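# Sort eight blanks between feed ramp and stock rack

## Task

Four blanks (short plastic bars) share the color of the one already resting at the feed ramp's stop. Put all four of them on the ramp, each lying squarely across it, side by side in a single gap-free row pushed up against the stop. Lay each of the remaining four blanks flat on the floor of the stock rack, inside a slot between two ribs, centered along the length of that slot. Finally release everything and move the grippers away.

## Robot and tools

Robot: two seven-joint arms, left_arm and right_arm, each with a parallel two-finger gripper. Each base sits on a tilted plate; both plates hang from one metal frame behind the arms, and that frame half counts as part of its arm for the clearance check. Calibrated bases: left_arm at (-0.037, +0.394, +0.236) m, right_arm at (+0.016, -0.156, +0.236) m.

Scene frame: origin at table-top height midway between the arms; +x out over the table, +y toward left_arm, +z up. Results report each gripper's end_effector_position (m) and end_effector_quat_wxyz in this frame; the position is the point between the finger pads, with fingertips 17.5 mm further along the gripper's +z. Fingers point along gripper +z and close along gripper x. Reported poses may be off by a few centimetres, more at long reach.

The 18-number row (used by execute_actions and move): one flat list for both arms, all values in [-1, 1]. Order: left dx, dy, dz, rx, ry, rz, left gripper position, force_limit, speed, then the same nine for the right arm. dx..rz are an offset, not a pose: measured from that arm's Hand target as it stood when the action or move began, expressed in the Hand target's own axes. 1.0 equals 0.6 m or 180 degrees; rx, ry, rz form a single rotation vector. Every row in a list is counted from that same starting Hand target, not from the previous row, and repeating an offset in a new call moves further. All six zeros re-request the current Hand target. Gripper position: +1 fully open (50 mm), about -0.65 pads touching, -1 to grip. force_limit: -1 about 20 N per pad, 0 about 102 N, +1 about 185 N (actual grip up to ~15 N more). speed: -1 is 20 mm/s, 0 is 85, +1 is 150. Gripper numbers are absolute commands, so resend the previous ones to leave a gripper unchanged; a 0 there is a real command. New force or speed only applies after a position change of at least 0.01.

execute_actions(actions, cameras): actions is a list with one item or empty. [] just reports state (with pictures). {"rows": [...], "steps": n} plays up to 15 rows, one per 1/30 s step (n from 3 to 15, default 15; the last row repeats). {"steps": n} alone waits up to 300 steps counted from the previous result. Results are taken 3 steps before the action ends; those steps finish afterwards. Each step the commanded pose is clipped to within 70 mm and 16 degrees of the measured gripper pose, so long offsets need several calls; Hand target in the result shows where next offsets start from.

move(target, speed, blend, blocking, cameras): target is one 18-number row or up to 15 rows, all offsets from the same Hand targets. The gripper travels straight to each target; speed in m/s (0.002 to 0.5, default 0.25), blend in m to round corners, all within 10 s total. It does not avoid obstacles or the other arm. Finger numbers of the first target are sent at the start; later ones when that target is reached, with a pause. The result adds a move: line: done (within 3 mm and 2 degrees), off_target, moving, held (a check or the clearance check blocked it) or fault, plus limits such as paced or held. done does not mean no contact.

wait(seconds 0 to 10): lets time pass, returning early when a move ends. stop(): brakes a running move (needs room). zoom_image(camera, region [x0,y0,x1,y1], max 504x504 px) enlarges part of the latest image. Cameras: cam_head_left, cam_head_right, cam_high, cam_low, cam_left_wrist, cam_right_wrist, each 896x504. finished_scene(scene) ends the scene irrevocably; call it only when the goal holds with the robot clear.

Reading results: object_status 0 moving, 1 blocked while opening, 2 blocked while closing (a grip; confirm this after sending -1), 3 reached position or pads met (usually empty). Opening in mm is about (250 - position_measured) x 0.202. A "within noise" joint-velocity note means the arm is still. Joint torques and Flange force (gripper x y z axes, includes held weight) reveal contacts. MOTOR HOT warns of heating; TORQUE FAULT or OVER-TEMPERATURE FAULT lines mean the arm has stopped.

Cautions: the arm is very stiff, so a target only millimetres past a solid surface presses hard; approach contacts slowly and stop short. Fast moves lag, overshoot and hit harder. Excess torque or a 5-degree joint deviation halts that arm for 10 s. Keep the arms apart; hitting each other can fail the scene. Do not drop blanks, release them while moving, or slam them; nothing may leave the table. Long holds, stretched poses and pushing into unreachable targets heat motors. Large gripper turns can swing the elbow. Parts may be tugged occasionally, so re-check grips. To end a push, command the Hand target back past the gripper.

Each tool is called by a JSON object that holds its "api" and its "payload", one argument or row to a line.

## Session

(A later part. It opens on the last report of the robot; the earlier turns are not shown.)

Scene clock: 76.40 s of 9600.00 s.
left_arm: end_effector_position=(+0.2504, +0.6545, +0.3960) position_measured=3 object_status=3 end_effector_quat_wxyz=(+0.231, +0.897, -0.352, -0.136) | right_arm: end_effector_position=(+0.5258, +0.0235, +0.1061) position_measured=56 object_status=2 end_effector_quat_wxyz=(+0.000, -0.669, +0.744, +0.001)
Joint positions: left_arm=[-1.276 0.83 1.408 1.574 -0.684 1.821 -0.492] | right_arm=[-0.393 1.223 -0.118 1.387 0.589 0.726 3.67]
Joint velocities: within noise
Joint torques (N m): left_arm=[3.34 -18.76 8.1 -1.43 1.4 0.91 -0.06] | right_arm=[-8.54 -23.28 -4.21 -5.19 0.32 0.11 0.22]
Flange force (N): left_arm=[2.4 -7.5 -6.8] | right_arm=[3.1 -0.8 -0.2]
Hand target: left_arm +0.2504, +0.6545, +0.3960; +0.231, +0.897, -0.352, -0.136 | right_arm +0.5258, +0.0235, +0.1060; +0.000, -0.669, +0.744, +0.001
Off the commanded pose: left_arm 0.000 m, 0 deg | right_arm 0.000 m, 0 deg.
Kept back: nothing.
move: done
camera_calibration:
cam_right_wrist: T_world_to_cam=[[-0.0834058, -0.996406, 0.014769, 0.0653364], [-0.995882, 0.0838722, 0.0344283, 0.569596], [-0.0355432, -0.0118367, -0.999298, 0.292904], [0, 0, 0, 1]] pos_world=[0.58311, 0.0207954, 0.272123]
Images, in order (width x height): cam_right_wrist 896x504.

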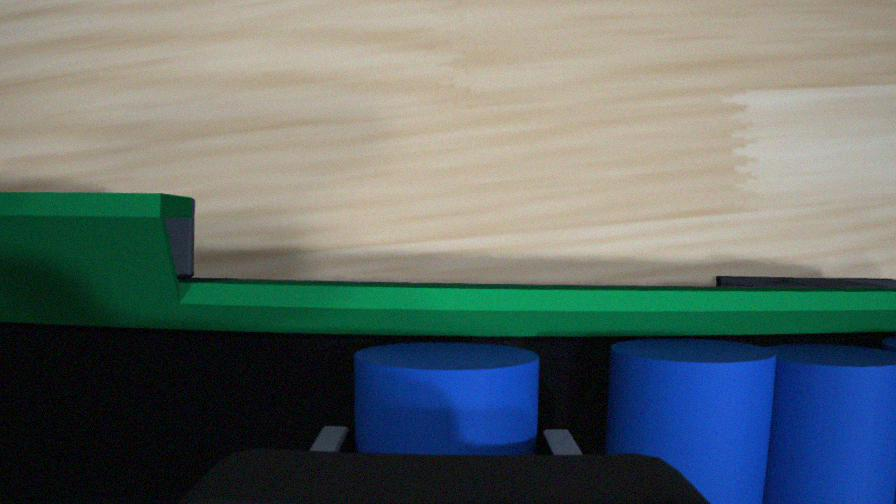

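{"api": "move", "payload": {
  "target": [0,0,0,0,0,0,1,-0.8,0,0.0,0,0.003,0,0,0,-1,-0.8,-0.5],
  "cameras": [],
  "speed": 0.02
}}

Scene clock: 77.33 s of 9600.00 s.
left_arm: end_effector_position=(+0.2504, +0.6545, +0.3960) position_measured=3 object_status=3 end_effector_quat_wxyz=(+0.231, +0.897, -0.352, -0.136) | right_arm: end_effector_position=(+0.5258, +0.0235, +0.1042) position_measured=56 object_status=2 end_effector_quat_wxyz=(+0.000, -0.669, +0.744, +0.001)
Joint positions: left_arm=[-1.276 0.83 1.408 1.574 -0.684 1.821 -0.492] | right_arm=[-0.393 1.226 -0.117 1.386 0.59 0.724 3.669]
Joint velocities: within noise
Joint torques (N m): left_arm=[3.29 -18.76 8.12 -1.45 1.47 0.89 -0.03] | right_arm=[-8.53 -23.21 -4.1 -5.13 0.27 0.09 0.25]
Flange force (N): left_arm=[2.4 -7.7 -6.9] | right_arm=[3.1 -0.9 -0.4]
Hand target: left_arm +0.2504, +0.6545, +0.3960; +0.231, +0.897, -0.352, -0.136 | right_arm +0.5258, +0.0235, +0.1042; +0.000, -0.669, +0.744, +0.001
Off the commanded pose: left_arm 0.000 m, 0 deg | right_arm 0.000 m, 0 deg.
Kept back: nothing.
move: done
No camera images: "cameras" was empty.

{"api": "move", "payload": {
  "target": [0,0,0,0,0,0,1,-0.8,0,0.0,0,0.0022,0,0,0,-1,-0.8,-0.5],
  "cameras": [],
  "speed": 0.02
}}

Scene clock: 78.27 s of 9600.00 s.
left_arm: end_effector_position=(+0.2504, +0.6545, +0.3960) position_measured=3 object_status=3 end_effector_quat_wxyz=(+0.231, +0.897, -0.352, -0.136) | right_arm: end_effector_position=(+0.5258, +0.0235, +0.1029) position_measured=56 object_status=2 end_effector_quat_wxyz=(+0.000, -0.669, +0.744, +0.001)
Joint positions: left_arm=[-1.276 0.83 1.408 1.574 -0.684 1.821 -0.492] | right_arm=[-0.393 1.229 -0.117 1.386 0.591 0.722 3.669]
Joint velocities: within noise
Joint torques (N m): left_arm=[3.29 -18.73 8.06 -1.46 1.4 0.9 -0.07] | right_arm=[-8.53 -23.26 -4.07 -5.12 0.28 0.14 0.24]
Flange force (N): left_arm=[2.4 -7.4 -6.9] | right_arm=[3.1 -0.8 -0.3]
Hand target: left_arm +0.2504, +0.6545, +0.3960; +0.231, +0.897, -0.352, -0.136 | right_arm +0.5258, +0.0235, +0.1029; +0.000, -0.669, +0.744, +0.001
Off the commanded pose: left_arm 0.000 m, 0 deg | right_arm 0.000 m, 0 deg.
Kept back: nothing.
move: done
No camera images: "cameras" was empty.

{"api": "move", "payload": {
  "target": [0,0,0,0,0,0,1,-0.8,0,0.0,0,0.0018,0,0,0,-1,-0.8,-0.5],
  "cameras": [],
  "speed": 0.02
}}

Scene clock: 79.20 s of 9600.00 s.
left_arm: end_effector_position=(+0.2504, +0.6545, +0.3960) position_measured=3 object_status=3 end_effector_quat_wxyz=(+0.231, +0.897, -0.352, -0.136) | right_arm: end_effector_position=(+0.5258, +0.0235, +0.1019) position_measured=56 object_status=2 end_effector_quat_wxyz=(+0.000, -0.669, +0.744, +0.001)
Joint positions: left_arm=[-1.276 0.83 1.408 1.574 -0.684 1.821 -0.492] | right_arm=[-0.392 1.23 -0.116 1.385 0.591 0.72 3.668]
Joint velocities: within noise
Joint torques (N m): left_arm=[3.31 -18.77 8.15 -1.45 1.46 0.96 -0.02] | right_arm=[-6.33 -16.1 -2.56 -6 1.06 -2.11 0.24]
Flange force (N): left_arm=[2.4 -7.7 -6.7] | right_arm=[6.5 5.2 -19.0]
Hand target: left_arm +0.2504, +0.6545, +0.3960; +0.231, +0.897, -0.352, -0.136 | right_arm +0.5258, +0.0235, +0.1018; +0.000, -0.669, +0.744, +0.001
Off the commanded pose: left_arm 0.000 m, 0 deg | right_arm 0.000 m, 0 deg.
Kept back: nothing.
move: done
No camera images: "cameras" was empty.

{"api": "move", "payload": {
  "target": [
    [0,0,0,0,0,0,1,-0.8,0,0,0,-0.001,0,0,0,-1,-0.8,-0.5],
    [0,0,0,0,0,0,1,-0.8,0,0,0,-0.001,0,0,0,0.83,-0.8,-1],
    [0,0,0,0,0,0,1,-0.8,0,0.0,0,-0.1,0,0,0,0.83,-0.8,-1],
    [0,0,0,0,0,0,1,-0.8,0,0.08,0.06,-0.25,0,0,0,0.83,-0.8,-1]
  ],
  "cameras": ["cam_right_wrist"],
  "speed": [0.02,0.02,0.08,0.2],
  "blend": [0,0,0.02,0]
}}

Scene clock: 83.10 s of 9600.00 s.
left_arm: end_effector_position=(+0.2504, +0.6545, +0.3960) position_measured=3 object_status=3 end_effector_quat_wxyz=(+0.231, +0.897, -0.352, -0.136) | right_arm: end_effector_position=(+0.4851, -0.0206, +0.2517) position_measured=29 object_status=3 end_effector_quat_wxyz=(+0.000, -0.669, +0.744, +0.001)
Joint positions: left_arm=[-1.276 0.83 1.408 1.574 -0.684 1.821 -0.492] | right_arm=[-0.39 0.871 -0.174 1.613 0.528 0.86 3.694]
Joint velocities: within noise
Joint torques (N m): left_arm=[3.34 -18.78 8.14 -1.42 1.4 0.95 -0.08] | right_arm=[-7.69 -19.77 -4.24 -5.78 0.2 0.23 0.24]
Flange force (N): left_arm=[2.5 -7.5 -6.7] | right_arm=[2.9 -1.7 -0.7]
Hand target: left_arm +0.2504, +0.6545, +0.3960; +0.231, +0.897, -0.352, -0.136 | right_arm +0.4851, -0.0207, +0.2518; +0.000, -0.669, +0.744, +0.001
Off the commanded pose: left_arm 0.000 m, 0 deg | right_arm 0.000 m, 0 deg.
Kept back: nothing.
move: done
camera_calibration:
cam_right_wrist: T_world_to_cam=[[-0.083379, -0.996407, 0.014843, 0.0157982], [-0.995882, 0.0838486, 0.0344793, 0.527788], [-0.0356, -0.011907, -0.999295, 0.436504], [0, 0, 0, 1]] pos_world=[0.542471, -0.0233153, 0.417764]
Images, in order (width x height): cam_right_wrist 896x504.

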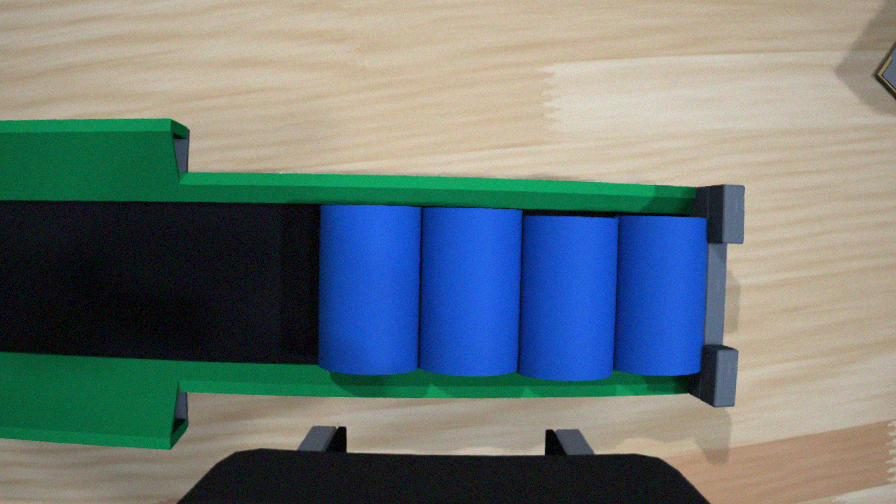

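{"api": "move", "payload": {
  "target": [0,0,0,0,0,0,1,-0.8,0,-0.126,0.39,-0.04,0,0,0.02,0.83,-0.8,-1],
  "cameras": ["cam_right_wrist"],
  "speed": 0.25
}}

Scene clock: 84.83 s of 9600.00 s.
left_arm: end_effector_position=(+0.2504, +0.6545, +0.3960) position_measured=3 object_status=3 end_effector_quat_wxyz=(+0.231, +0.897, -0.352, -0.136) | right_arm: end_effector_position=(+0.2605, +0.0792, +0.2763) position_measured=29 object_status=3 end_effector_quat_wxyz=(+0.000, -0.645, +0.764, +0.001)
Joint positions: left_arm=[-1.276 0.83 1.408 1.574 -0.684 1.821 -0.492] | right_arm=[-0.865 0.765 -0.193 2.002 0.492 0.68 3.078]
Joint velocities: left_arm=[within noise] | right_arm=[-0.005 0 0.001 -0.001 0 -0.002 -0.004]
Joint torques (N m): left_arm=[3.25 -18.76 8.01 -1.46 1.41 0.91 -0.03] | right_arm=[-5.35 -15.25 -3.27 -5.08 0.3 0.24 0.26]
Flange force (N): left_arm=[2.5 -7.4 -6.9] | right_arm=[2.4 -3.2 -1.3]
Hand target: left_arm +0.2504, +0.6545, +0.3960; +0.231, +0.897, -0.352, -0.136 | right_arm +0.2605, +0.0792, +0.2763; +0.000, -0.645, +0.764, +0.001
Off the commanded pose: left_arm 0.000 m, 0 deg | right_arm 0.000 m, 0 deg.
Kept back: nothing.
move: done
camera_calibration:
cam_right_wrist: T_world_to_cam=[[-0.14591, -0.989186, 0.0148953, 0.111868], [-0.988623, 0.14635, 0.0347299, 0.287956], [-0.0365343, -0.00965843, -0.999286, 0.45428], [0, 0, 0, 1]] pos_world=[0.317599, 0.0729031, 0.442288]
Images, in order (width x height): cam_right_wrist 896x504.

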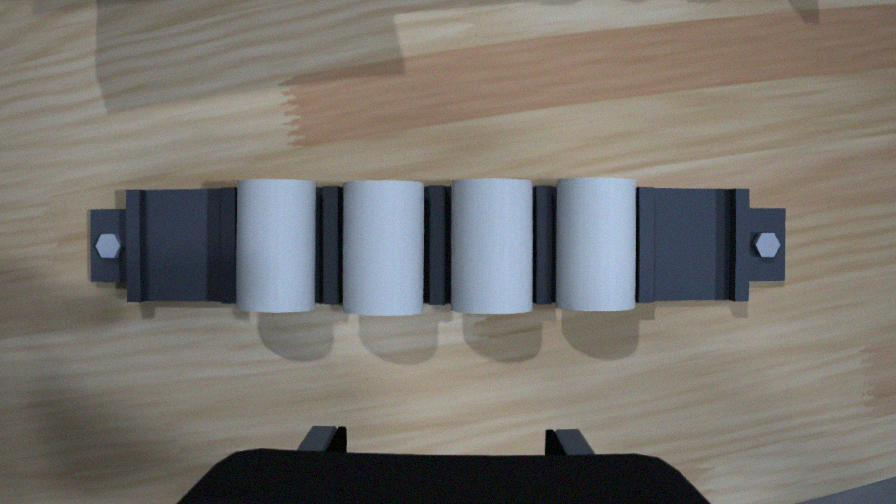

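{"api": "finished_scene", "payload": {
  "scene": 2
}}

The scene is finished: the task was done.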